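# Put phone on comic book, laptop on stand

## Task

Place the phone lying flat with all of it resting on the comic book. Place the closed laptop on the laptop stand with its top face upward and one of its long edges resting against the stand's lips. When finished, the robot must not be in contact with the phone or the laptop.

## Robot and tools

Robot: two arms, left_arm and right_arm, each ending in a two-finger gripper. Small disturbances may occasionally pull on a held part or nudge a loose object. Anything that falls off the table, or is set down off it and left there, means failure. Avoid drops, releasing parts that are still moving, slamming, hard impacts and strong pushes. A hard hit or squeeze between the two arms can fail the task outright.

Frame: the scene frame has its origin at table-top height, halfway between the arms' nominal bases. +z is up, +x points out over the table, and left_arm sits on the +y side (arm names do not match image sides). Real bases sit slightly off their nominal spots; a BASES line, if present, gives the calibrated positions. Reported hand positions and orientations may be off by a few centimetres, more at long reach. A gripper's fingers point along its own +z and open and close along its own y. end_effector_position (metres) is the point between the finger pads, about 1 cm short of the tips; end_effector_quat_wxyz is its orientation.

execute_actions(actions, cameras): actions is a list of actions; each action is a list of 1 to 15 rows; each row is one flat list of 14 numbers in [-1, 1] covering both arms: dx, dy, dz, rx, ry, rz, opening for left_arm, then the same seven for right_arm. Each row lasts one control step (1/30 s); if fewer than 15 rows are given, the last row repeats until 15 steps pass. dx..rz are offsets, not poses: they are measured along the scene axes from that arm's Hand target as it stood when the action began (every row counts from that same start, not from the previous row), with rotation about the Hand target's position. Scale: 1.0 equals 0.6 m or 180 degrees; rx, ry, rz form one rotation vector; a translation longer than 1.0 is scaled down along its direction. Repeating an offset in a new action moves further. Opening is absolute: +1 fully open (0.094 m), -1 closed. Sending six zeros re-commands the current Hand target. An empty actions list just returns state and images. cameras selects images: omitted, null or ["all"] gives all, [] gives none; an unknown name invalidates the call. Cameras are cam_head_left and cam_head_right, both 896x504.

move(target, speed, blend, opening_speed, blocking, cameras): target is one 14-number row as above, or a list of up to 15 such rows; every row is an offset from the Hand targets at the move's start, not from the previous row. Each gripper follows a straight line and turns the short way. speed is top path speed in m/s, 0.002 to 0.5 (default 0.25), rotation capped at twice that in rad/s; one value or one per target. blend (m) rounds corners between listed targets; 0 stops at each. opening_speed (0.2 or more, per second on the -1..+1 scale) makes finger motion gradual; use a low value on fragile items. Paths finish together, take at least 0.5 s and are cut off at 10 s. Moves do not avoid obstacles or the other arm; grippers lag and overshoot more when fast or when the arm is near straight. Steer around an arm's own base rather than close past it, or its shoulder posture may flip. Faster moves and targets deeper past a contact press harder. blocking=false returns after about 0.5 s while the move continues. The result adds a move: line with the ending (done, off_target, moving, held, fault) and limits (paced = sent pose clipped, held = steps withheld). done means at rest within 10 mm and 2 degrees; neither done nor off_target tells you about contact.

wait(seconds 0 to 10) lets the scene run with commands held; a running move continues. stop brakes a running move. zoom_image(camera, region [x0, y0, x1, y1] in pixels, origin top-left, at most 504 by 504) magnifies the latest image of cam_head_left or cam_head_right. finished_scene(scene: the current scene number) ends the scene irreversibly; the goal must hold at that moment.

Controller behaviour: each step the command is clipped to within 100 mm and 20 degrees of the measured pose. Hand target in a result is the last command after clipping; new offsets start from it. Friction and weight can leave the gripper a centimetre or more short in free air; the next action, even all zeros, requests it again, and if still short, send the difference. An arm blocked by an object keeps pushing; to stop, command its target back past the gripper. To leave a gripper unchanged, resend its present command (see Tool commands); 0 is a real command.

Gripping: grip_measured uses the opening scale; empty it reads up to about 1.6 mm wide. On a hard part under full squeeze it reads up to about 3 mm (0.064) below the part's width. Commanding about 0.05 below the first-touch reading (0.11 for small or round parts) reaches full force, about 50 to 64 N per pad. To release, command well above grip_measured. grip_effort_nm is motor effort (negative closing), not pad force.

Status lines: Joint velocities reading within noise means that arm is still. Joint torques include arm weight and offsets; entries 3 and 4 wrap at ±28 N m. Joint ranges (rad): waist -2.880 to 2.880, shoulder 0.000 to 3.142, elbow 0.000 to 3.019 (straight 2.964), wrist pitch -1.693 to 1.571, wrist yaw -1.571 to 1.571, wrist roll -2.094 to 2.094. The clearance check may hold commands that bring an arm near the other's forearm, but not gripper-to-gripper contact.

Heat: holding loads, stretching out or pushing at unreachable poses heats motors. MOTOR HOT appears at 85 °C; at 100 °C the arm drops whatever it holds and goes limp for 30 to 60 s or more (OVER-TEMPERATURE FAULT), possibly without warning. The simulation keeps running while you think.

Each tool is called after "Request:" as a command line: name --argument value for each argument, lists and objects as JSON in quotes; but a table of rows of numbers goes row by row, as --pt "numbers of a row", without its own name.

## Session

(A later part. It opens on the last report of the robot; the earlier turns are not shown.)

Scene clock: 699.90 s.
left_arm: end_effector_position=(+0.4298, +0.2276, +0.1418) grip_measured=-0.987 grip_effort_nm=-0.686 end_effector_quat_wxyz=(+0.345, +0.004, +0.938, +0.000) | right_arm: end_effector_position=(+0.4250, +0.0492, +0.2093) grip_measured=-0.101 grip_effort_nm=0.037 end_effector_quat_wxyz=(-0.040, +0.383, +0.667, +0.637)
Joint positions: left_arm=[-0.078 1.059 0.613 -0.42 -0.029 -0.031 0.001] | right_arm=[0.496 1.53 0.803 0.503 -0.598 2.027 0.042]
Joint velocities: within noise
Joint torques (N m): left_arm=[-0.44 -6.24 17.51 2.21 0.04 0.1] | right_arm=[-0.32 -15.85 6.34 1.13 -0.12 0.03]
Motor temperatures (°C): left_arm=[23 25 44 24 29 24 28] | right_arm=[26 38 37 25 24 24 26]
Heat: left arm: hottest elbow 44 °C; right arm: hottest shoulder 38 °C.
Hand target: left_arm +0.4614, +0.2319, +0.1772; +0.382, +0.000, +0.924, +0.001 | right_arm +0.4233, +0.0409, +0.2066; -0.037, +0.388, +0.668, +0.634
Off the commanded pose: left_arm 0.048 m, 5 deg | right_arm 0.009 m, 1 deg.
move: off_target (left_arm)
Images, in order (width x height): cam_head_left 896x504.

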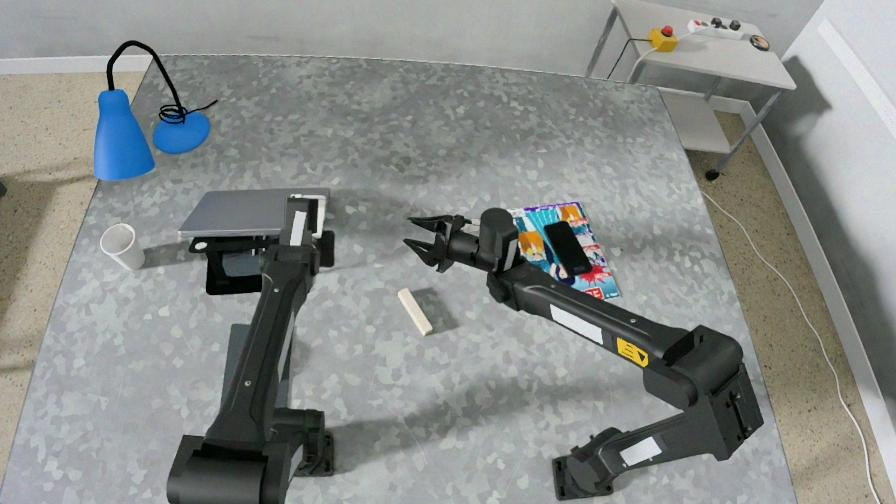

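Request:
move --target '[0.02,0,-0.004,0,0,0,-1,0,0,0,0,0,0,-0.1]' --speed 0.03 --cameras '["cam_head_left"]'

Request:
zoom_image --camera "cam_head_left" --region '[200, 180, 350, 300]'

Request:
move --target '[0.02,0,-0.004,0,0,0,-1,0,0,0,0,0,0,-0.1]' --speed 0.03

Request:
zoom_image --camera "cam_head_left" --region '[200, 180, 350, 300]'

Request:
zoom_image --camera "cam_head_right" --region '[200, 180, 350, 300]'

Scene clock: 704.00 s.
left_arm: end_effector_position=(+0.4408, +0.2276, +0.1398) grip_measured=-0.987 grip_effort_nm=-0.686 end_effector_quat_wxyz=(+0.344, +0.004, +0.939, +0.000) | right_arm: end_effector_position=(+0.4250, +0.0492, +0.2093) grip_measured=-0.101 grip_effort_nm=0.032 end_effector_quat_wxyz=(-0.040, +0.383, +0.667, +0.637)
Joint positions: left_arm=[-0.076 1.099 0.634 -0.404 -0.028 -0.03 0.001] | right_arm=[0.496 1.53 0.803 0.503 -0.598 2.027 0.042]
Joint velocities: within noise
Joint torques (N m): left_arm=[-0.79 -6.71 17.25 2.18 0.08 0.05] | right_arm=[-0.38 -15.79 6.38 1.11 -0.12 0.04]
Motor temperatures (°C): left_arm=[23 25 44 24 29 24 28] | right_arm=[26 38 37 25 24 24 26]
Heat: left arm: hottest elbow 44 °C; right arm: hottest shoulder 38 °C.
Hand target: left_arm +0.4735, +0.2320, +0.1749; +0.382, +0.000, +0.924, +0.001 | right_arm +0.4233, +0.0409, +0.2066; -0.037, +0.388, +0.668, +0.634
Off the commanded pose: left_arm 0.048 m, 5 deg | right_arm 0.009 m, 1 deg.
move: off_target (left_arm)
Images, in order (width x height): cam_head_left 896x504.

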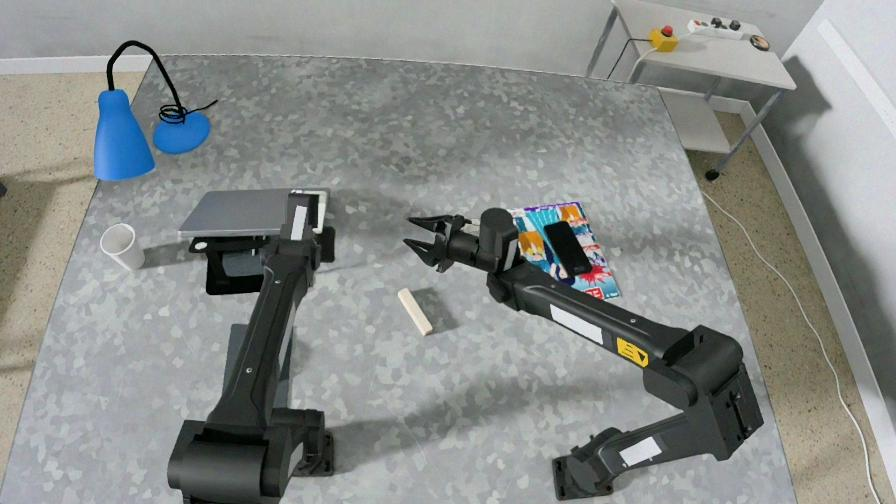

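Scaled by 3.360.

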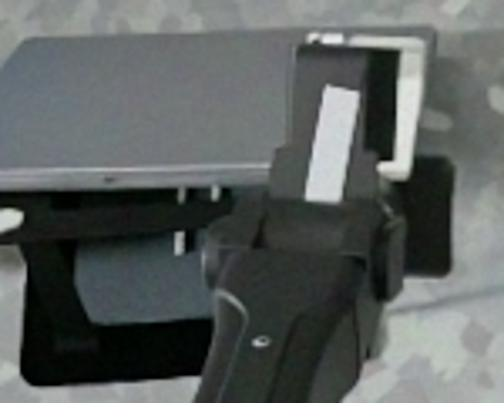

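Scene clock: 704.97 s.
left_arm: end_effector_position=(+0.4518, +0.2272, +0.1378) grip_measured=-0.987 grip_effort_nm=-0.691 end_effector_quat_wxyz=(+0.344, +0.004, +0.939, -0.001) | right_arm: end_effector_position=(+0.4250, +0.0492, +0.2093) grip_measured=-0.101 grip_effort_nm=0.027 end_effector_quat_wxyz=(-0.040, +0.383, +0.667, +0.637)
Joint positions: left_arm=[-0.075 1.137 0.655 -0.387 -0.026 -0.029 0.001] | right_arm=[0.496 1.53 0.803 0.503 -0.598 2.027 0.042]
Joint velocities: within noise
Joint torques (N m): left_arm=[0.67 -7.65 17.43 2.13 0.05 0.08] | right_arm=[-0.26 -15.74 6.37 1.16 -0.12 0.03]
Motor temperatures (°C): left_arm=[23 25 44 24 29 24 28] | right_arm=[26 38 37 25 24 24 26]
Heat: left arm: hottest elbow 44 °C; right arm: hottest shoulder 38 °C.
Hand target: left_arm +0.4855, +0.2320, +0.1725; +0.382, +0.000, +0.924, +0.001 | right_arm +0.4233, +0.0409, +0.2066; -0.037, +0.388, +0.668, +0.634
Off the commanded pose: left_arm 0.049 m, 5 deg | right_arm 0.009 m, 1 deg.
move: off_target (left_arm)

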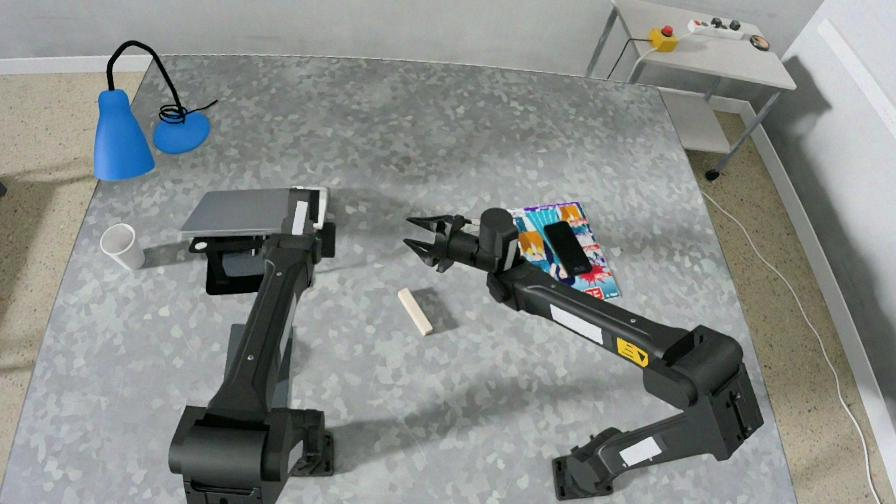

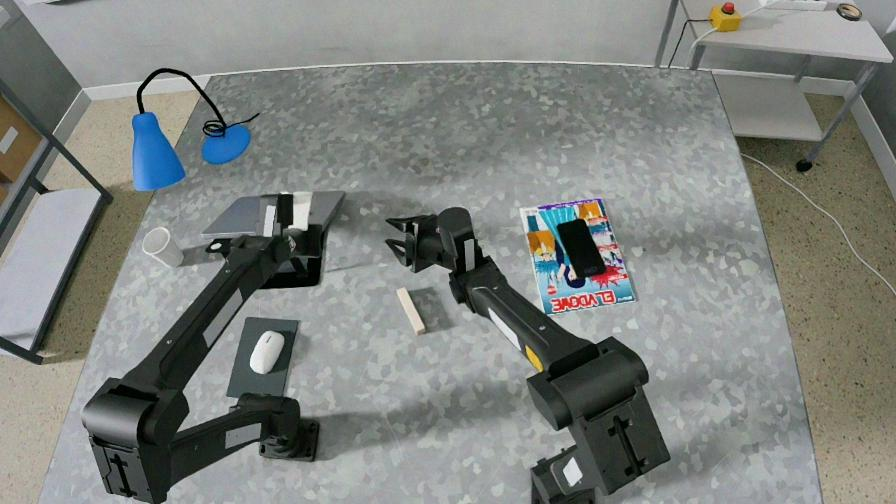

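Scaled by 3.360.

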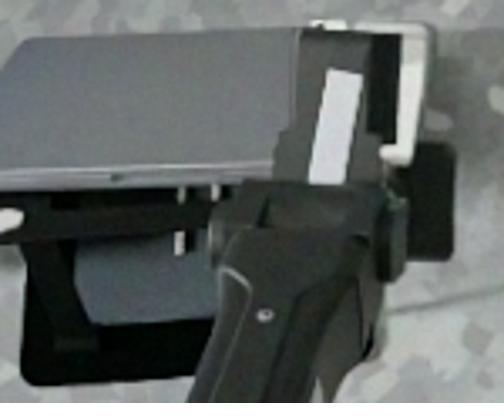

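Scaled by 3.360.

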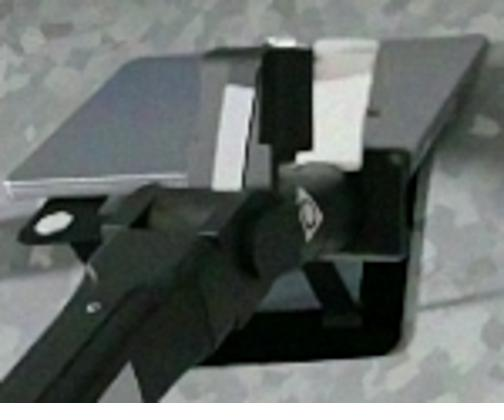

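Request:
move --target '[0.012,0,-0.002,0,0,0,-1,0,0,0,0,0,0,-0.1]' --speed 0.03 --cameras '["cam_head_right"]'

Request:
move --pt "-0.14 0 0.0 0 0 0 -1 0 0 0 0 0 0 -0.1" --pt "-0.17 0 0.12 0 0 0 -1 0 0 0 0 0 0 -0.1" --pt "-0.48 0.3 0.26 0 0 0 -1 0 0 0 0 0 0 -0.1" --speed 0.15 --blend 0.02

Request:
zoom_image --camera "cam_head_left" --region '[170, 180, 340, 300]'

Request:
zoom_image --camera "cam_head_right" --region '[190, 180, 360, 300]'

Scene clock: 709.73 s.
left_arm: end_effector_position=(+0.4590, +0.2268, +0.1370) grip_measured=-0.987 grip_effort_nm=-0.691 end_effector_quat_wxyz=(+0.344, +0.004, +0.939, -0.001) | right_arm: end_effector_position=(+0.4250, +0.0492, +0.2093) grip_measured=-0.101 grip_effort_nm=0.032 end_effector_quat_wxyz=(-0.040, +0.383, +0.667, +0.637)
Joint positions: left_arm=[-0.075 1.16 0.669 -0.378 -0.026 -0.028 0.001] | right_arm=[0.496 1.53 0.803 0.503 -0.598 2.027 0.042]
Joint velocities: within noise
Joint torques (N m): left_arm=[0.44 -7.71 17.25 2.24 0.07 0.08] | right_arm=[-0.26 -15.85 6.41 1.16 -0.12 0.03]
Motor temperatures (°C): left_arm=[23 25 44 24 29 24 28] | right_arm=[26 38 37 25 24 24 26]
Heat: left arm: hottest elbow 44 °C; right arm: hottest shoulder 38 °C.
Hand target: left_arm +0.4928, +0.2320, +0.1713; +0.382, +0.000, +0.924, +0.001 | right_arm +0.4233, +0.0409, +0.2066; -0.037, +0.388, +0.668, +0.634
Off the commanded pose: left_arm 0.048 m, 5 deg | right_arm 0.009 m, 1 deg.
move: off_target (left_arm)
Images, in order (width x height): cam_head_right 896x504.

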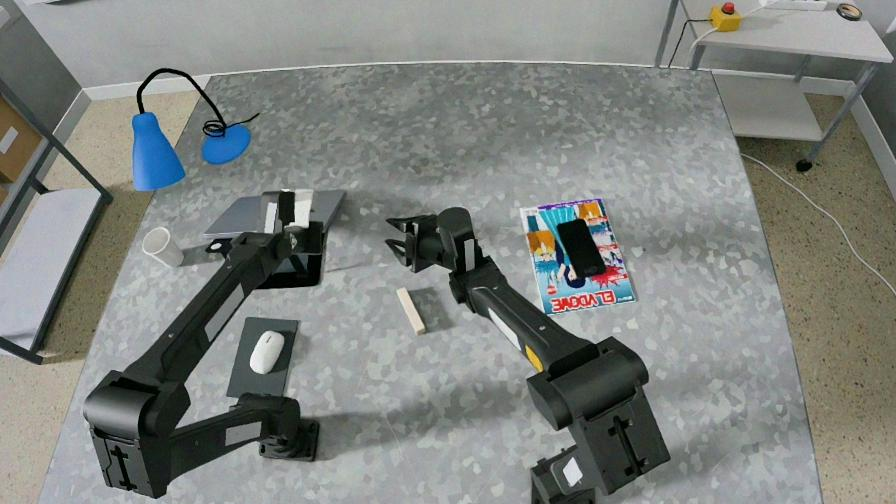

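Scene clock: 713.83 s.
left_arm: end_effector_position=(+0.2041, +0.4002, +0.2973) grip_measured=-0.987 grip_effort_nm=-0.691 end_effector_quat_wxyz=(+0.373, -0.007, +0.927, -0.026) | right_arm: end_effector_position=(+0.4250, +0.0492, +0.2093) grip_measured=-0.101 grip_effort_nm=0.032 end_effector_quat_wxyz=(-0.040, +0.383, +0.667, +0.637)
Joint positions: left_arm=[1.226 0.712 0.88 -1.501 0.736 1.148 0.001] | right_arm=[0.496 1.53 0.803 0.503 -0.598 2.027 0.042]
Joint velocities: within noise
Joint torques (N m): left_arm=[0.21 -1.61 17.42 0.2 0.54 0.05] | right_arm=[-0.32 -15.79 6.38 1.13 -0.12 0.03]
Motor temperatures (°C): left_arm=[23 25 44 24 29 24 28] | right_arm=[26 38 37 25 24 24 26]
Heat: left arm: hottest elbow 44 °C; right arm: hottest shoulder 38 °C.
Hand target: left_arm +0.2047, +0.4120, +0.3273; +0.382, +0.000, +0.924, +0.001 | right_arm +0.4233, +0.0408, +0.2066; -0.037, +0.388, +0.668, +0.634
Off the commanded pose: left_arm 0.032 m, 3 deg | right_arm 0.009 m, 1 deg.
move: off_target (left_arm)

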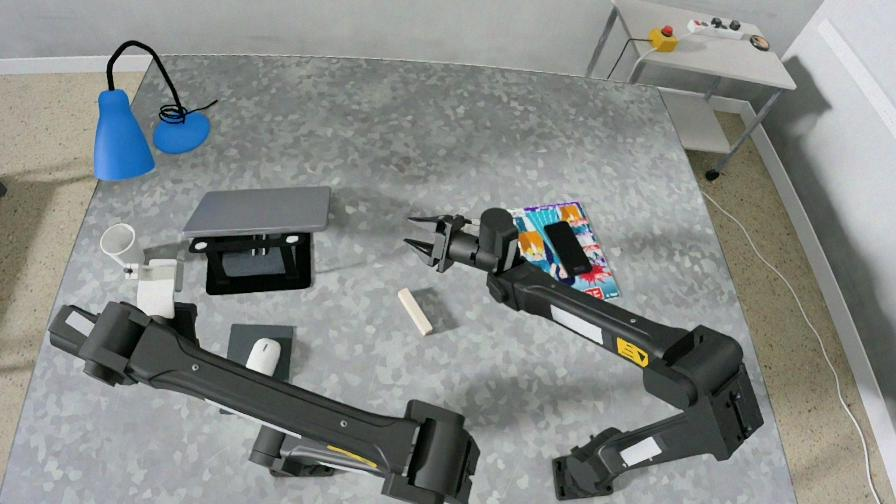

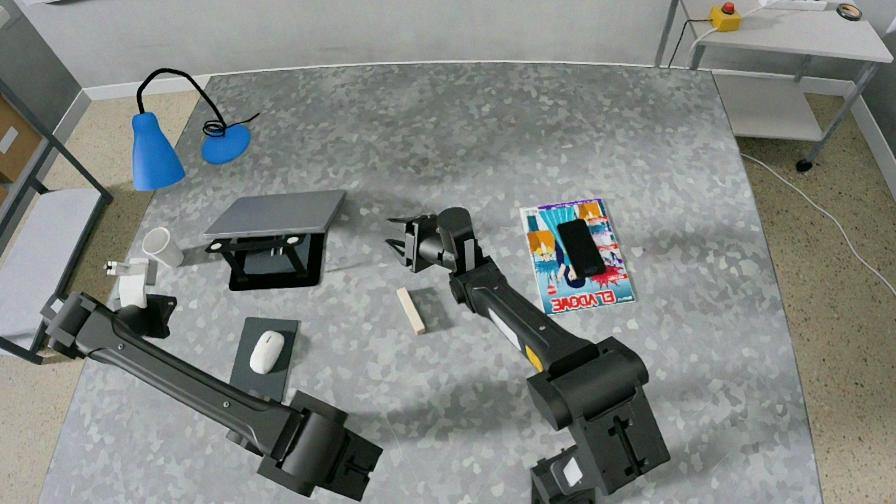

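Scaled by 2.965.

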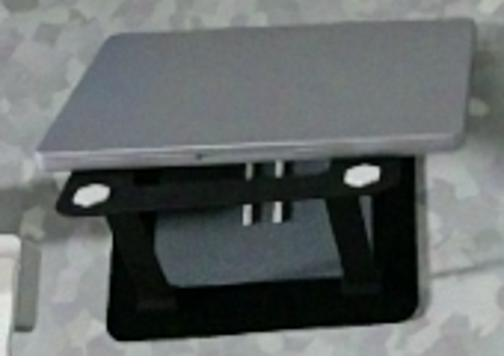

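Scaled by 2.965.

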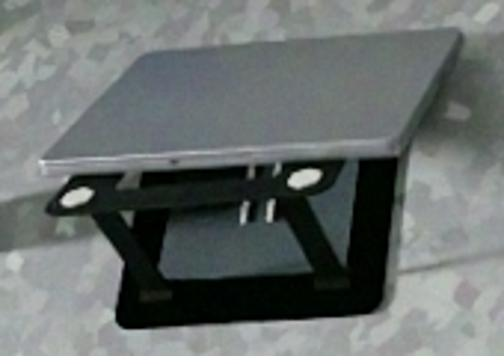

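Request:
move --pt "0.32 -0.3 -0.1 0 0 0 -1 0 0 0 0 0 0 -0.1" --pt "0.315 -0.3 -0.305 0 0 0 -1 0 0 0 0 0 0 -0.1" --speed 0.15 --cameras '[]'

Request:
move --target '[0.07,0,0.055,0,0,0,-1,0,0,0,0,0,0,-0.1]' --speed 0.05 --cameras '[]'

Request:
move --target '[0.04,0,-0.005,0,0,0,-1,0,0,0,0,0,0,-0.1]' --speed 0.04 --cameras '["cam_head_left"]'

Scene clock: 723.90 s.
left_arm: end_effector_position=(+0.3923, +0.2366, +0.1477) grip_measured=-0.987 grip_effort_nm=-0.686 end_effector_quat_wxyz=(+0.380, -0.001, +0.925, +0.004) | right_arm: end_effector_position=(+0.4250, +0.0492, +0.2093) grip_measured=-0.101 grip_effort_nm=0.037 end_effector_quat_wxyz=(-0.040, +0.383, +0.667, +0.637)
Joint positions: left_arm=[-0.058 0.887 0.499 -0.404 -0.028 -0.021 0.001] | right_arm=[0.496 1.53 0.803 0.503 -0.598 2.027 0.042]
Joint velocities: within noise
Joint torques (N m): left_arm=[-3.19 -4.42 10.41 2.3 -0.15 -0.04] | right_arm=[-0.21 -15.79 6.39 1.13 -0.12 0.03]
Motor temperatures (°C): left_arm=[23 25 44 24 29 24 28] | right_arm=[26 38 37 25 24 24 26]
Heat: left arm: hottest elbow 44 °C; right arm: hottest shoulder 38 °C.
Hand target: left_arm +0.3937, +0.2320, +0.1442; +0.382, +0.000, +0.924, +0.001 | right_arm +0.4233, +0.0408, +0.2066; -0.037, +0.388, +0.668, +0.634
Off the commanded pose: left_arm 0.006 m, 0 deg | right_arm 0.009 m, 1 deg.
move: done
No camera images: "cameras" was empty.

Scene clock: 725.53 s.
left_arm: end_effector_position=(+0.4115, +0.2361, +0.1455) grip_measured=-0.987 grip_effort_nm=-0.691 end_effector_quat_wxyz=(+0.358, -0.001, +0.934, +0.004) | right_arm: end_effector_position=(+0.4250, +0.0492, +0.2093) grip_measured=-0.101 grip_effort_nm=0.037 end_effector_quat_wxyz=(-0.040, +0.383, +0.667, +0.637)
Joint positions: left_arm=[-0.058 0.98 0.563 -0.421 -0.028 -0.021 0.001] | right_arm=[0.496 1.53 0.803 0.503 -0.598 2.027 0.042]
Joint velocities: within noise
Joint torques (N m): left_arm=[-2.02 -6.01 17.57 1.11 0.01 -0.02] | right_arm=[-0.32 -15.85 6.37 1.14 -0.12 0.03]
Motor temperatures (°C): left_arm=[23 25 44 24 29 24 28] | right_arm=[26 38 37 25 24 24 26]
Heat: left arm: hottest elbow 44 °C; right arm: hottest shoulder 38 °C.
Hand target: left_arm +0.4357, +0.2320, +0.1774; +0.383, +0.000, +0.924, +0.001 | right_arm +0.4233, +0.0408, +0.2066; -0.037, +0.388, +0.668, +0.634
Off the commanded pose: left_arm 0.040 m, 3 deg | right_arm 0.009 m, 1 deg.
move: off_target (left_arm)
No camera images: "cameras" was empty.

Scene clock: 726.67 s.
left_arm: end_effector_position=(+0.4275, +0.2356, +0.1389) grip_measured=-0.987 grip_effort_nm=-0.686 end_effector_quat_wxyz=(+0.344, -0.001, +0.939, +0.004) | right_arm: end_effector_position=(+0.4250, +0.0492, +0.2093) grip_measured=-0.101 grip_effort_nm=0.032 end_effector_quat_wxyz=(-0.040, +0.383, +0.667, +0.637)
Joint positions: left_arm=[-0.058 1.056 0.603 -0.416 -0.028 -0.021 0.001] | right_arm=[0.496 1.53 0.803 0.503 -0.598 2.027 0.042]
Joint velocities: within noise
Joint torques (N m): left_arm=[-1.2 -6.53 17.33 1.87 0.11 -0.03] | right_arm=[-0.21 -15.79 6.39 1.13 -0.12 0.03]
Motor temperatures (°C): left_arm=[23 25 44 24 29 24 28] | right_arm=[26 38 37 25 24 24 26]
Heat: left arm: hottest elbow 44 °C; right arm: hottest shoulder 38 °C.
Hand target: left_arm +0.4597, +0.2321, +0.1743; +0.382, +0.000, +0.924, +0.001 | right_arm +0.4233, +0.0408, +0.2066; -0.037, +0.388, +0.668, +0.634
Off the commanded pose: left_arm 0.048 m, 5 deg | right_arm 0.009 m, 1 deg.
move: off_target (left_arm)
Images, in order (width x height): cam_head_left 896x504.

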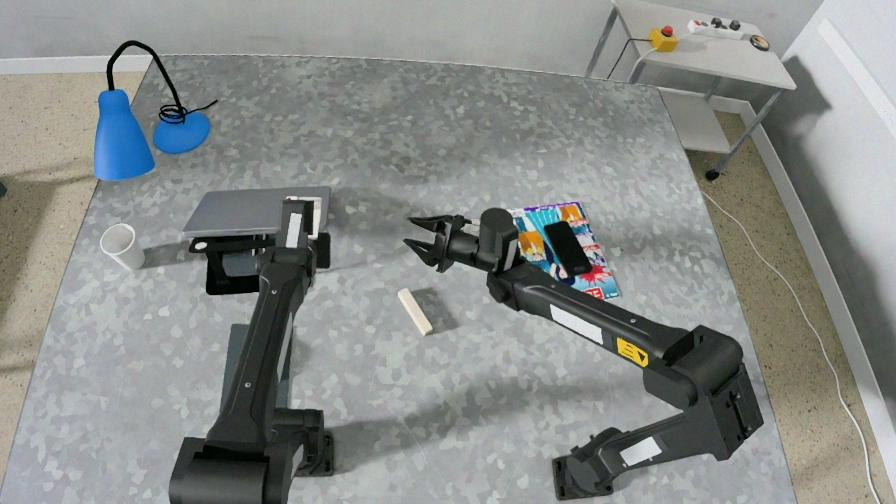

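Request:
move --target '[0.04,-0.015,-0.004,0,0,0,-1,0,0,0,0,0,0,-0.1]' --speed 0.04 --cameras '[]'

Request:
move --target '[0.022,0,-0.002,0,0,0,-1,0,0,0,0,0,0,-0.1]' --speed 0.03 --cameras '["cam_head_left"]'

Request:
zoom_image --camera "cam_head_left" --region '[170, 180, 340, 300]'

Request:
move --target '[0.014,0,-0.002,0,0,0,-1,0,0,0,0,0,0,-0.1]' --speed 0.03 --cameras '["cam_head_left"]'

Request:
zoom_image --camera "cam_head_left" --region '[170, 180, 340, 300]'

Scene clock: 733.03 s.
left_arm: end_effector_position=(+0.4511, +0.2304, +0.1375) grip_measured=-0.987 grip_effort_nm=-0.681 end_effector_quat_wxyz=(+0.345, -0.001, +0.939, +0.005) | right_arm: end_effector_position=(+0.4250, +0.0492, +0.2093) grip_measured=-0.101 grip_effort_nm=0.027 end_effector_quat_wxyz=(-0.040, +0.383, +0.667, +0.637)
Joint positions: left_arm=[-0.073 1.135 0.652 -0.385 -0.038 -0.032 0.001] | right_arm=[0.496 1.53 0.803 0.503 -0.598 2.027 0.042]
Joint velocities: within noise
Joint torques (N m): left_arm=[-2.08 -7.53 16.91 1.96 -0.22 -0.09] | right_arm=[-0.26 -15.79 6.37 1.14 -0.12 0.04]
Motor temperatures (°C): left_arm=[23 25 44 24 29 24 28] | right_arm=[26 38 37 25 24 24 26]
Heat: left arm: hottest elbow 44 °C; right arm: hottest shoulder 38 °C.
Hand target: left_arm +0.4836, +0.2230, +0.1717; +0.382, +0.000, +0.924, +0.001 | right_arm +0.4233, +0.0408, +0.2066; -0.037, +0.388, +0.668, +0.634
Off the commanded pose: left_arm 0.048 m, 5 deg | right_arm 0.009 m, 1 deg.
move: off_target (left_arm)
No camera images: "cameras" was empty.

Scene clock: 734.07 s.
left_arm: end_effector_position=(+0.4639, +0.2299, +0.1366) grip_measured=-0.987 grip_effort_nm=-0.691 end_effector_quat_wxyz=(+0.344, -0.001, +0.939, +0.005) | right_arm: end_effector_position=(+0.4250, +0.0492, +0.2093) grip_measured=-0.101 grip_effort_nm=0.032 end_effector_quat_wxyz=(-0.040, +0.383, +0.667, +0.637)
Joint positions: left_arm=[-0.073 1.176 0.679 -0.372 -0.038 -0.032 0.001] | right_arm=[0.496 1.53 0.803 0.503 -0.598 2.027 0.042]
Joint velocities: within noise
Joint torques (N m): left_arm=[-2.73 -8.29 16.98 2.24 -0.12 -0.12] | right_arm=[-0.32 -15.79 6.37 1.11 -0.12 0.03]
Motor temperatures (°C): left_arm=[23 25 44 24 29 24 28] | right_arm=[26 38 37 25 24 24 26]
Heat: left arm: hottest elbow 44 °C; right arm: hottest shoulder 38 °C.
Hand target: left_arm +0.4969, +0.2231, +0.1707; +0.382, +0.000, +0.924, +0.001 | right_arm +0.4233, +0.0408, +0.2066; -0.037, +0.388, +0.668, +0.634
Off the commanded pose: left_arm 0.048 m, 5 deg | right_arm 0.009 m, 1 deg.
move: off_target (left_arm)
Images, in order (width x height): cam_head_left 896x504.

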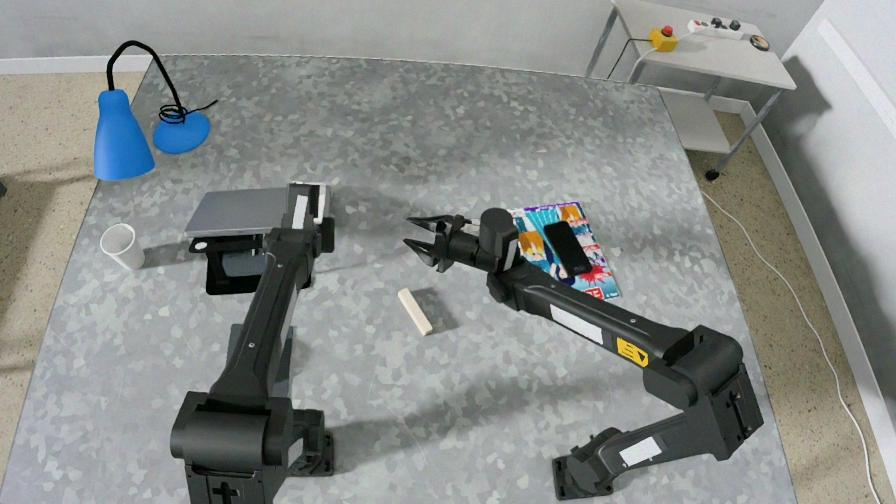

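Scaled by 2.965.

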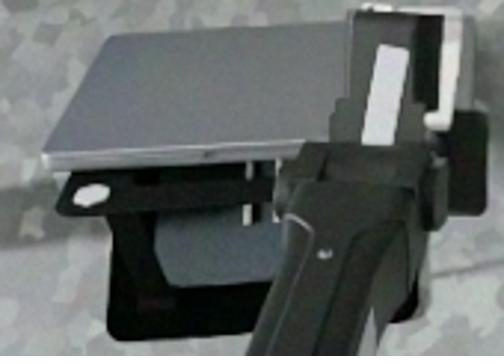

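Scene clock: 734.80 s.
left_arm: end_effector_position=(+0.4682, +0.2295, +0.1361) grip_measured=-0.987 grip_effort_nm=-0.686 end_effector_quat_wxyz=(+0.344, -0.001, +0.939, +0.005) | right_arm: end_effector_position=(+0.4250, +0.0492, +0.2093) grip_measured=-0.101 grip_effort_nm=0.032 end_effector_quat_wxyz=(-0.040, +0.383, +0.667, +0.637)
Joint positions: left_arm=[-0.073 1.19 0.689 -0.37 -0.038 -0.032 0.001] | right_arm=[0.496 1.53 0.803 0.503 -0.598 2.027 0.042]
Joint velocities: within noise
Joint torques (N m): left_arm=[-2.32 -7.88 17.54 2.39 -0.07 -0.03] | right_arm=[-0.21 -15.85 6.37 1.14 -0.12 0.03]
Motor temperatures (°C): left_arm=[23 25 44 24 29 24 28] | right_arm=[26 38 37 25 24 24 26]
Heat: left arm: hottest elbow 44 °C; right arm: hottest shoulder 38 °C.
Hand target: left_arm +0.5053, +0.2230, +0.1695; +0.382, +0.000, +0.924, +0.001 | right_arm +0.4233, +0.0408, +0.2066; -0.037, +0.388, +0.668, +0.634
Off the commanded pose: left_arm 0.050 m, 5 deg | right_arm 0.009 m, 1 deg.
move: off_target (left_arm)
Images, in order (width x height): cam_head_left 896x504.

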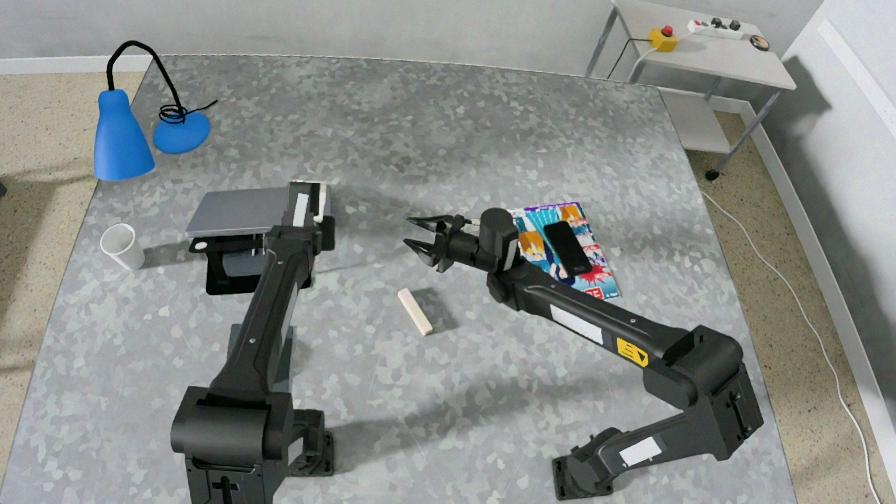

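Scaled by 2.965.

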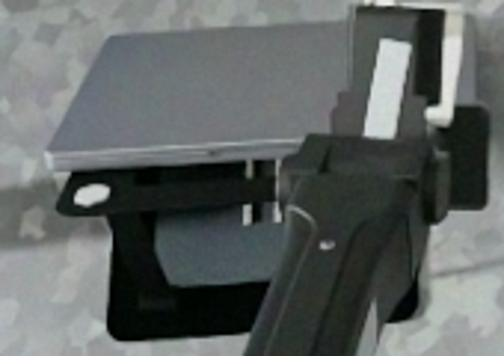

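Request:
move --pt "-0.14 0 0.0 0 0 0 -1 0 0 0 0 0 0 -0.1" --pt "-0.17 0 0.12 0 0 0 -1 0 0 0 0 0 0 -0.1" --pt "-0.48 0.3 0.26 0 0 0 -1 0 0 0 0 0 0 -0.1" --speed 0.15 --blend 0.02

Request:
zoom_image --camera "cam_head_left" --region '[170, 180, 340, 300]'

Request:
zoom_image --camera "cam_head_right" --region '[190, 180, 360, 300]'

Scene clock: 741.70 s.
left_arm: end_effector_position=(+0.2159, +0.3915, +0.2943) grip_measured=-0.987 grip_effort_nm=-0.686 end_effector_quat_wxyz=(+0.371, -0.007, +0.928, -0.026) | right_arm: end_effector_position=(+0.4250, +0.0492, +0.2093) grip_measured=-0.101 grip_effort_nm=0.032 end_effector_quat_wxyz=(-0.040, +0.383, +0.667, +0.637)
Joint positions: left_arm=[1.141 0.684 0.86 -1.438 0.709 1.04 0.001] | right_arm=[0.496 1.53 0.803 0.503 -0.598 2.027 0.042]
Joint velocities: within noise
Joint torques (N m): left_arm=[-0.26 -1.14 17.58 0.43 0.58 0.12] | right_arm=[-0.26 -15.91 6.37 1.13 -0.12 0.03]
Motor temperatures (°C): left_arm=[23 25 45 24 29 24 28] | right_arm=[26 38 37 25 24 24 26]
Heat: left arm: hottest elbow 45 °C; right arm: hottest shoulder 38 °C.
Hand target: left_arm +0.2173, +0.4030, +0.3254; +0.382, +0.000, +0.924, +0.000 | right_arm +0.4233, +0.0409, +0.2066; -0.037, +0.388, +0.668, +0.634
Off the commanded pose: left_arm 0.033 m, 3 deg | right_arm 0.009 m, 1 deg.
move: off_target (left_arm)

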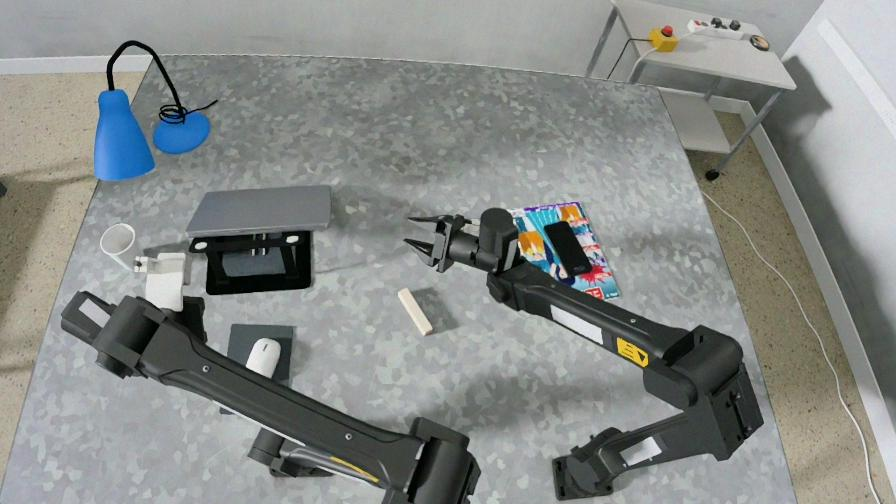

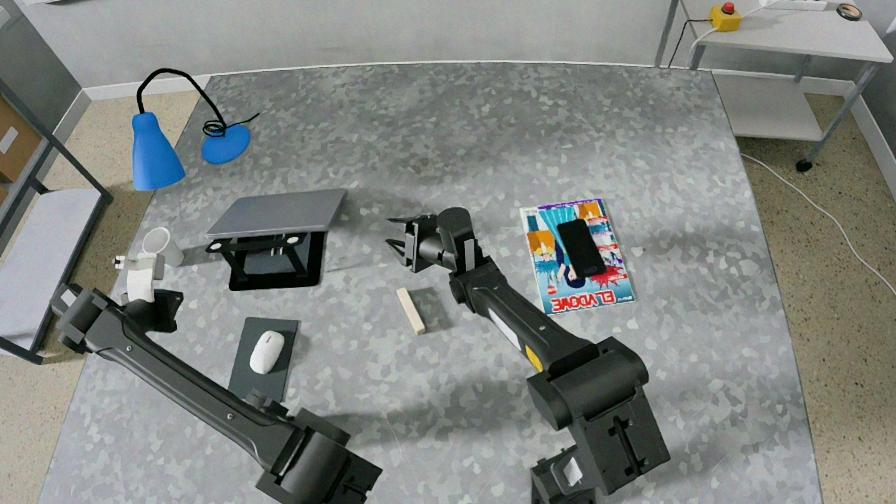

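Scaled by 2.965.

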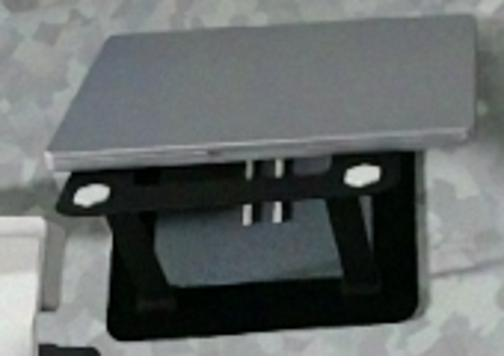

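Scaled by 2.965.

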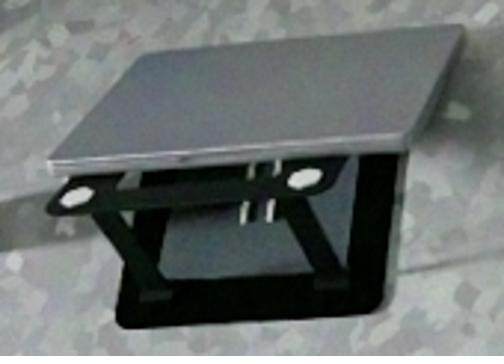

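Request:
move --pt "0.2 0.09 -0.05 0 0 0 -1 0 0 0 0 0 0 -0.1" --pt "0.22 0.09 -0.3 0 0 0 -1 0 0 0 0 0 0 -0.1" --speed 0.12

Request:
zoom_image --camera "cam_head_left" --region '[150, 180, 340, 300]'

Scene clock: 751.10 s.
left_arm: end_effector_position=(+0.3455, +0.4608, +0.1499) grip_measured=-0.987 grip_effort_nm=-0.691 end_effector_quat_wxyz=(+0.382, -0.002, +0.924, +0.003) | right_arm: end_effector_position=(+0.4250, +0.0492, +0.2093) grip_measured=-0.101 grip_effort_nm=0.027 end_effector_quat_wxyz=(-0.040, +0.383, +0.667, +0.637)
Joint positions: left_arm=[0.815 1.083 0.64 -0.537 0.55 0.667 0.001] | right_arm=[0.496 1.53 0.803 0.503 -0.598 2.027 0.042]
Joint velocities: within noise
Joint torques (N m): left_arm=[-2.61 -6.48 9.7 1.91 0.12 -0.1] | right_arm=[-0.26 -15.74 6.37 1.16 -0.12 0.03]
Motor temperatures (°C): left_arm=[23 25 45 24 29 24 28] | right_arm=[26 38 37 25 24 24 26]
Heat: left arm: hottest elbow 45 °C; right arm: hottest shoulder 38 °C.
Hand target: left_arm +0.3493, +0.4571, +0.1456; +0.382, +0.000, +0.924, +0.001 | right_arm +0.4233, +0.0408, +0.2066; -0.037, +0.388, +0.668, +0.634
Off the commanded pose: left_arm 0.007 m, 0 deg | right_arm 0.009 m, 1 deg.
move: done

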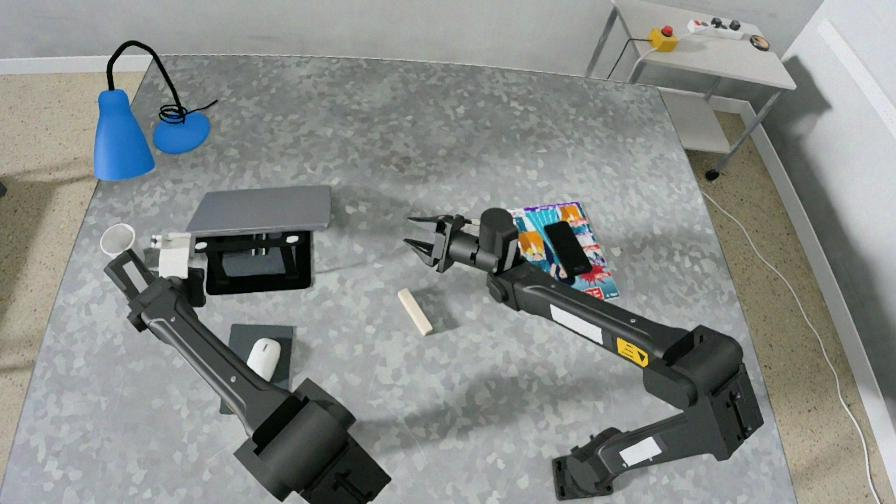

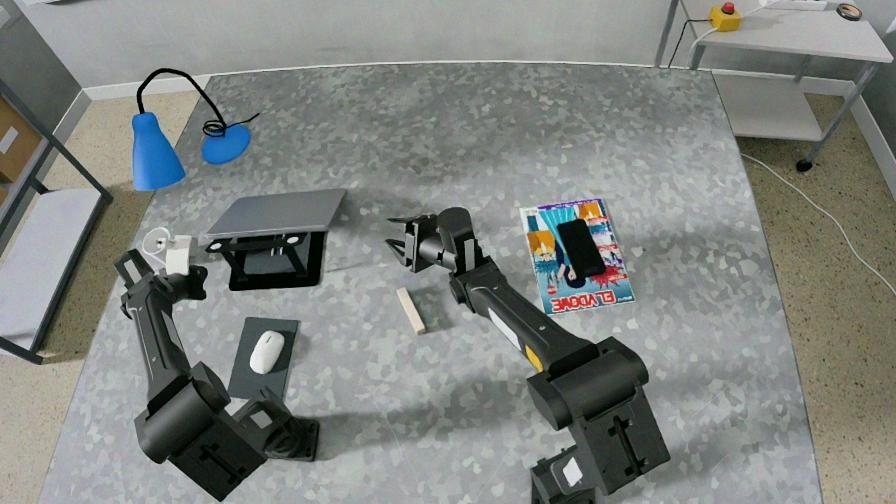

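Scaled by 2.653.

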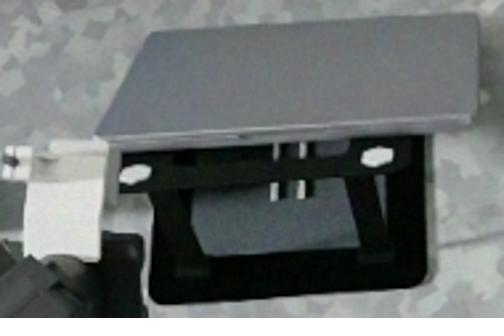

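Request:
move --target '[0.07,-0.03,0.06,0,0,0,-1,0,0,0,0,0,0,-0.1]' --speed 0.05 --cameras '[]'

Request:
move --target '[0.05,0,0.0,0,0,0,-1,0,0,0,0,0,0,-0.1]' --speed 0.04

Request:
zoom_image --camera "cam_head_left" --region '[150, 180, 340, 300]'

Scene clock: 757.10 s.
left_arm: end_effector_position=(+0.3703, +0.4287, +0.1494) grip_measured=-0.987 grip_effort_nm=-0.686 end_effector_quat_wxyz=(+0.362, -0.009, +0.932, -0.014) | right_arm: end_effector_position=(+0.4250, +0.0492, +0.2093) grip_measured=-0.101 grip_effort_nm=0.027 end_effector_quat_wxyz=(-0.040, +0.383, +0.667, +0.637)
Joint positions: left_arm=[0.676 1.083 0.652 -0.542 0.469 0.537 0.001] | right_arm=[0.496 1.53 0.803 0.503 -0.598 2.027 0.042]
Joint velocities: within noise
Joint torques (N m): left_arm=[-2.73 -8.35 17.25 0.68 0.13 -0.09] | right_arm=[-0.38 -15.85 6.35 1.11 -0.11 0.03]
Motor temperatures (°C): left_arm=[23 25 44 24 29 24 28] | right_arm=[26 38 37 25 24 24 26]
Heat: left arm: hottest elbow 44 °C; right arm: hottest shoulder 38 °C.
Hand target: left_arm +0.3914, +0.4391, +0.1817; +0.382, +0.000, +0.924, +0.001 | right_arm +0.4233, +0.0408, +0.2066; -0.037, +0.388, +0.668, +0.634
Off the commanded pose: left_arm 0.040 m, 3 deg | right_arm 0.009 m, 1 deg.
move: off_target (left_arm)
No camera images: "cameras" was empty.

Scene clock: 758.43 s.
left_arm: end_effector_position=(+0.3917, +0.4251, +0.1491) grip_measured=-0.987 grip_effort_nm=-0.691 end_effector_quat_wxyz=(+0.353, -0.012, +0.935, -0.019) | right_arm: end_effector_position=(+0.4250, +0.0492, +0.2093) grip_measured=-0.101 grip_effort_nm=0.032 end_effector_quat_wxyz=(-0.040, +0.383, +0.667, +0.637)
Joint positions: left_arm=[0.62 1.134 0.693 -0.533 0.435 0.488 0.001] | right_arm=[0.496 1.53 0.803 0.503 -0.598 2.027 0.042]
Joint velocities: within noise
Joint torques (N m): left_arm=[-2.84 -7.71 17.26 2 0.14 -0.06] | right_arm=[-0.32 -15.85 6.37 1.13 -0.12 0.03]
Motor temperatures (°C): left_arm=[23 25 44 24 28 24 28] | right_arm=[26 38 37 25 24 24 26]
Heat: left arm: hottest elbow 44 °C; right arm: hottest shoulder 38 °C.
Hand target: left_arm +0.4213, +0.4391, +0.1815; +0.382, +0.000, +0.924, +0.001 | right_arm +0.4233, +0.0408, +0.2066; -0.037, +0.388, +0.668, +0.634
Off the commanded pose: left_arm 0.046 m, 5 deg | right_arm 0.009 m, 1 deg.
move: off_target (left_arm)

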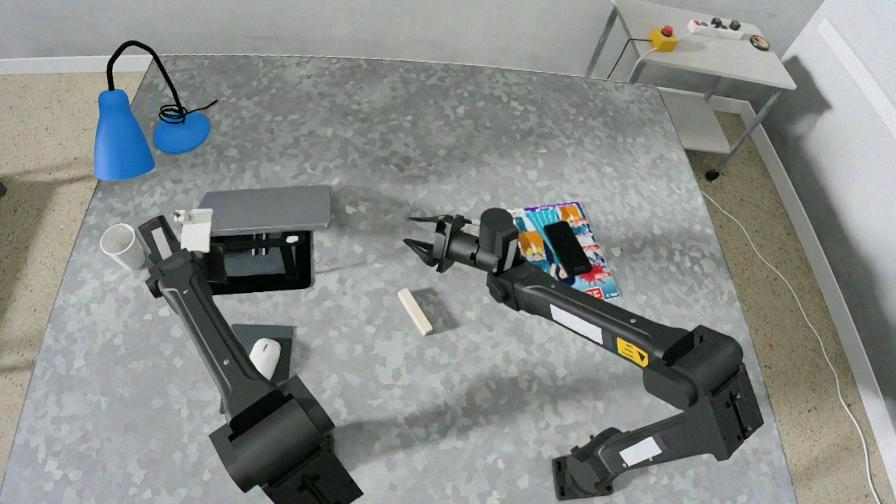

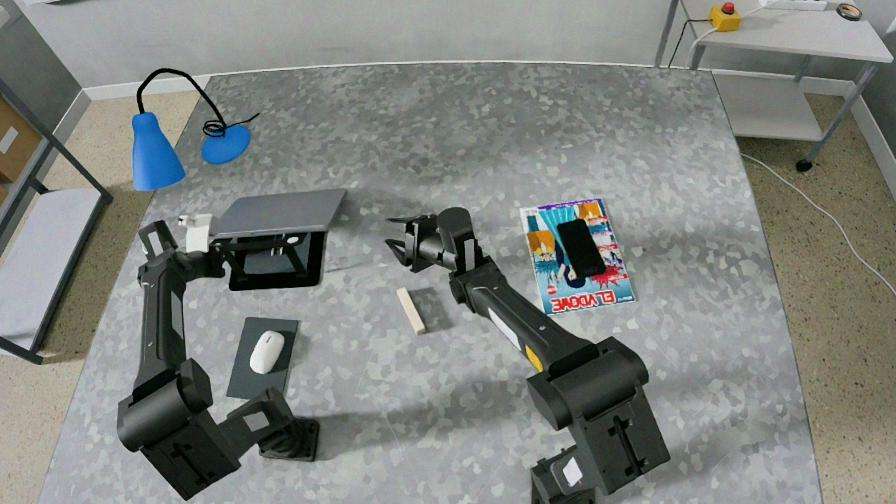

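Scaled by 2.653.

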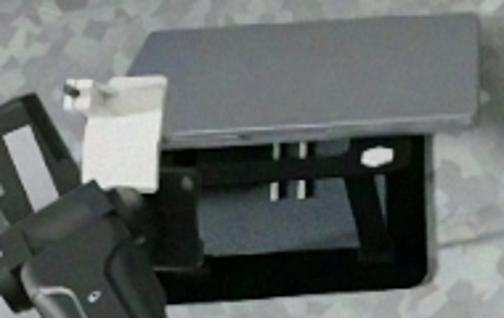

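Request:
move --target '[0.03,0.035,-0.002,0,0,0,-1,0,0,0,0,0,0,-0.1]' --speed 0.04 --cameras '["cam_head_left"]'

Request:
zoom_image --camera "cam_head_left" --region '[150, 180, 340, 300]'

Request:
move --target '[0.03,0.0,-0.004,0,0,0,-1,0,0,0,0,0,0,-0.1]' --speed 0.04 --cameras '["cam_head_left"]'

Request:
zoom_image --camera "cam_head_left" --region '[150, 180, 340, 300]'

Scene clock: 762.87 s.
left_arm: end_effector_position=(+0.4069, +0.4352, +0.1493) grip_measured=-0.987 grip_effort_nm=-0.681 end_effector_quat_wxyz=(+0.350, -0.012, +0.936, -0.025) | right_arm: end_effector_position=(+0.4250, +0.0492, +0.2093) grip_measured=-0.101 grip_effort_nm=0.032 end_effector_quat_wxyz=(-0.040, +0.383, +0.667, +0.637)
Joint positions: left_arm=[0.62 1.195 0.742 -0.533 0.442 0.488 0.001] | right_arm=[0.496 1.53 0.803 0.503 -0.598 2.027 0.042]
Joint velocities: within noise
Joint torques (N m): left_arm=[-1.73 -7.06 18.41 2.45 0.09 0.08] | right_arm=[-0.26 -15.79 6.35 1.11 -0.12 0.03]
Motor temperatures (°C): left_arm=[23 25 44 24 28 24 28] | right_arm=[26 38 37 25 24 24 26]
Heat: left arm: hottest elbow 44 °C; right arm: hottest shoulder 38 °C.
Hand target: left_arm +0.4394, +0.4601, +0.1805; +0.382, +0.000, +0.924, +0.001 | right_arm +0.4233, +0.0408, +0.2066; -0.037, +0.388, +0.668, +0.634
Off the commanded pose: left_arm 0.051 m, 5 deg | right_arm 0.009 m, 1 deg.
move: off_target (left_arm)
Images, in order (width x height): cam_head_left 896x504.

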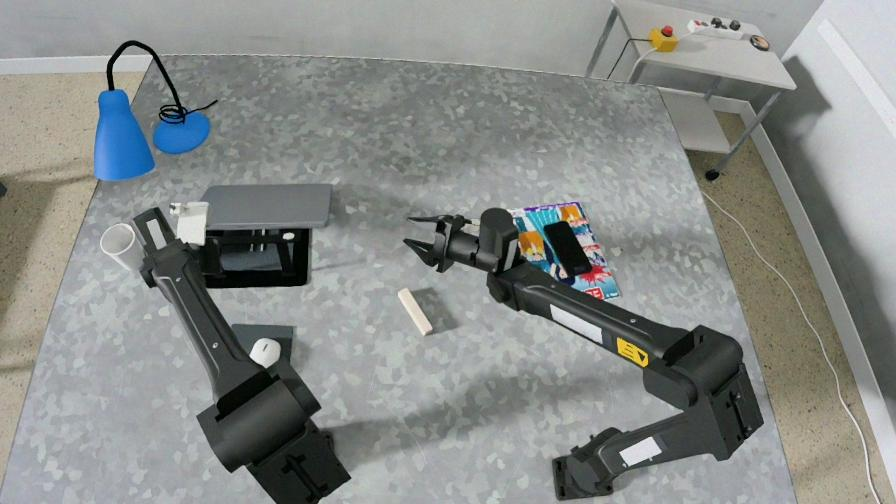

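Scaled by 2.653.

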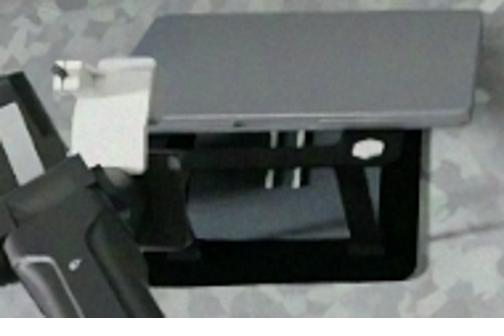

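Scene clock: 763.90 s.
left_arm: end_effector_position=(+0.4183, +0.4442, +0.1489) grip_measured=-0.987 grip_effort_nm=-0.686 end_effector_quat_wxyz=(+0.350, -0.015, +0.936, -0.021) | right_arm: end_effector_position=(+0.4250, +0.0492, +0.2093) grip_measured=-0.101 grip_effort_nm=0.032 end_effector_quat_wxyz=(-0.040, +0.383, +0.667, +0.637)
Joint positions: left_arm=[0.616 1.233 0.771 -0.517 0.43 0.479 0.001] | right_arm=[0.496 1.53 0.803 0.503 -0.598 2.027 0.042]
Joint velocities: within noise
Joint torques (N m): left_arm=[-2.67 -7 17.92 2.95 0.03 -0.12] | right_arm=[-0.21 -15.85 6.37 1.11 -0.13 0.03]
Motor temperatures (°C): left_arm=[23 25 44 24 28 24 28] | right_arm=[26 38 36 25 24 24 26]
Heat: left arm: hottest elbow 44 °C; right arm: hottest shoulder 38 °C.
Hand target: left_arm +0.4573, +0.4601, +0.1778; +0.382, +0.000, +0.924, +0.001 | right_arm +0.4233, +0.0408, +0.2066; -0.037, +0.388, +0.668, +0.634
Off the commanded pose: left_arm 0.051 m, 5 deg | right_arm 0.009 m, 1 deg.
move: off_target (left_arm)
Images, in order (width x height): cam_head_left 896x504.

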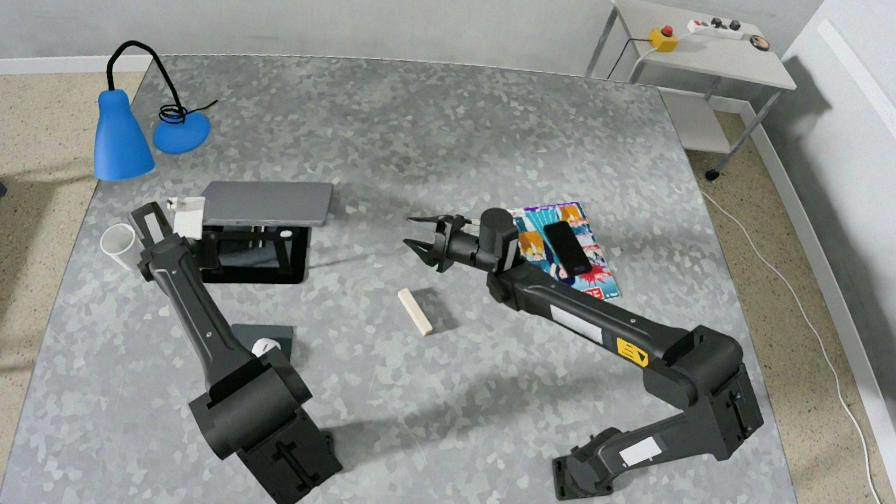

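Scaled by 2.653.

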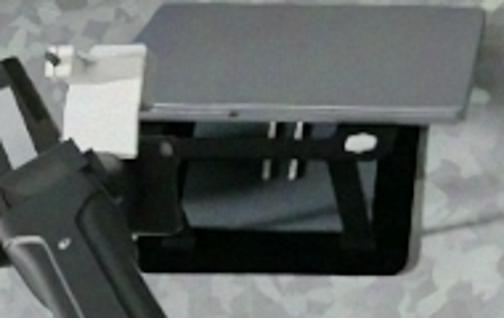

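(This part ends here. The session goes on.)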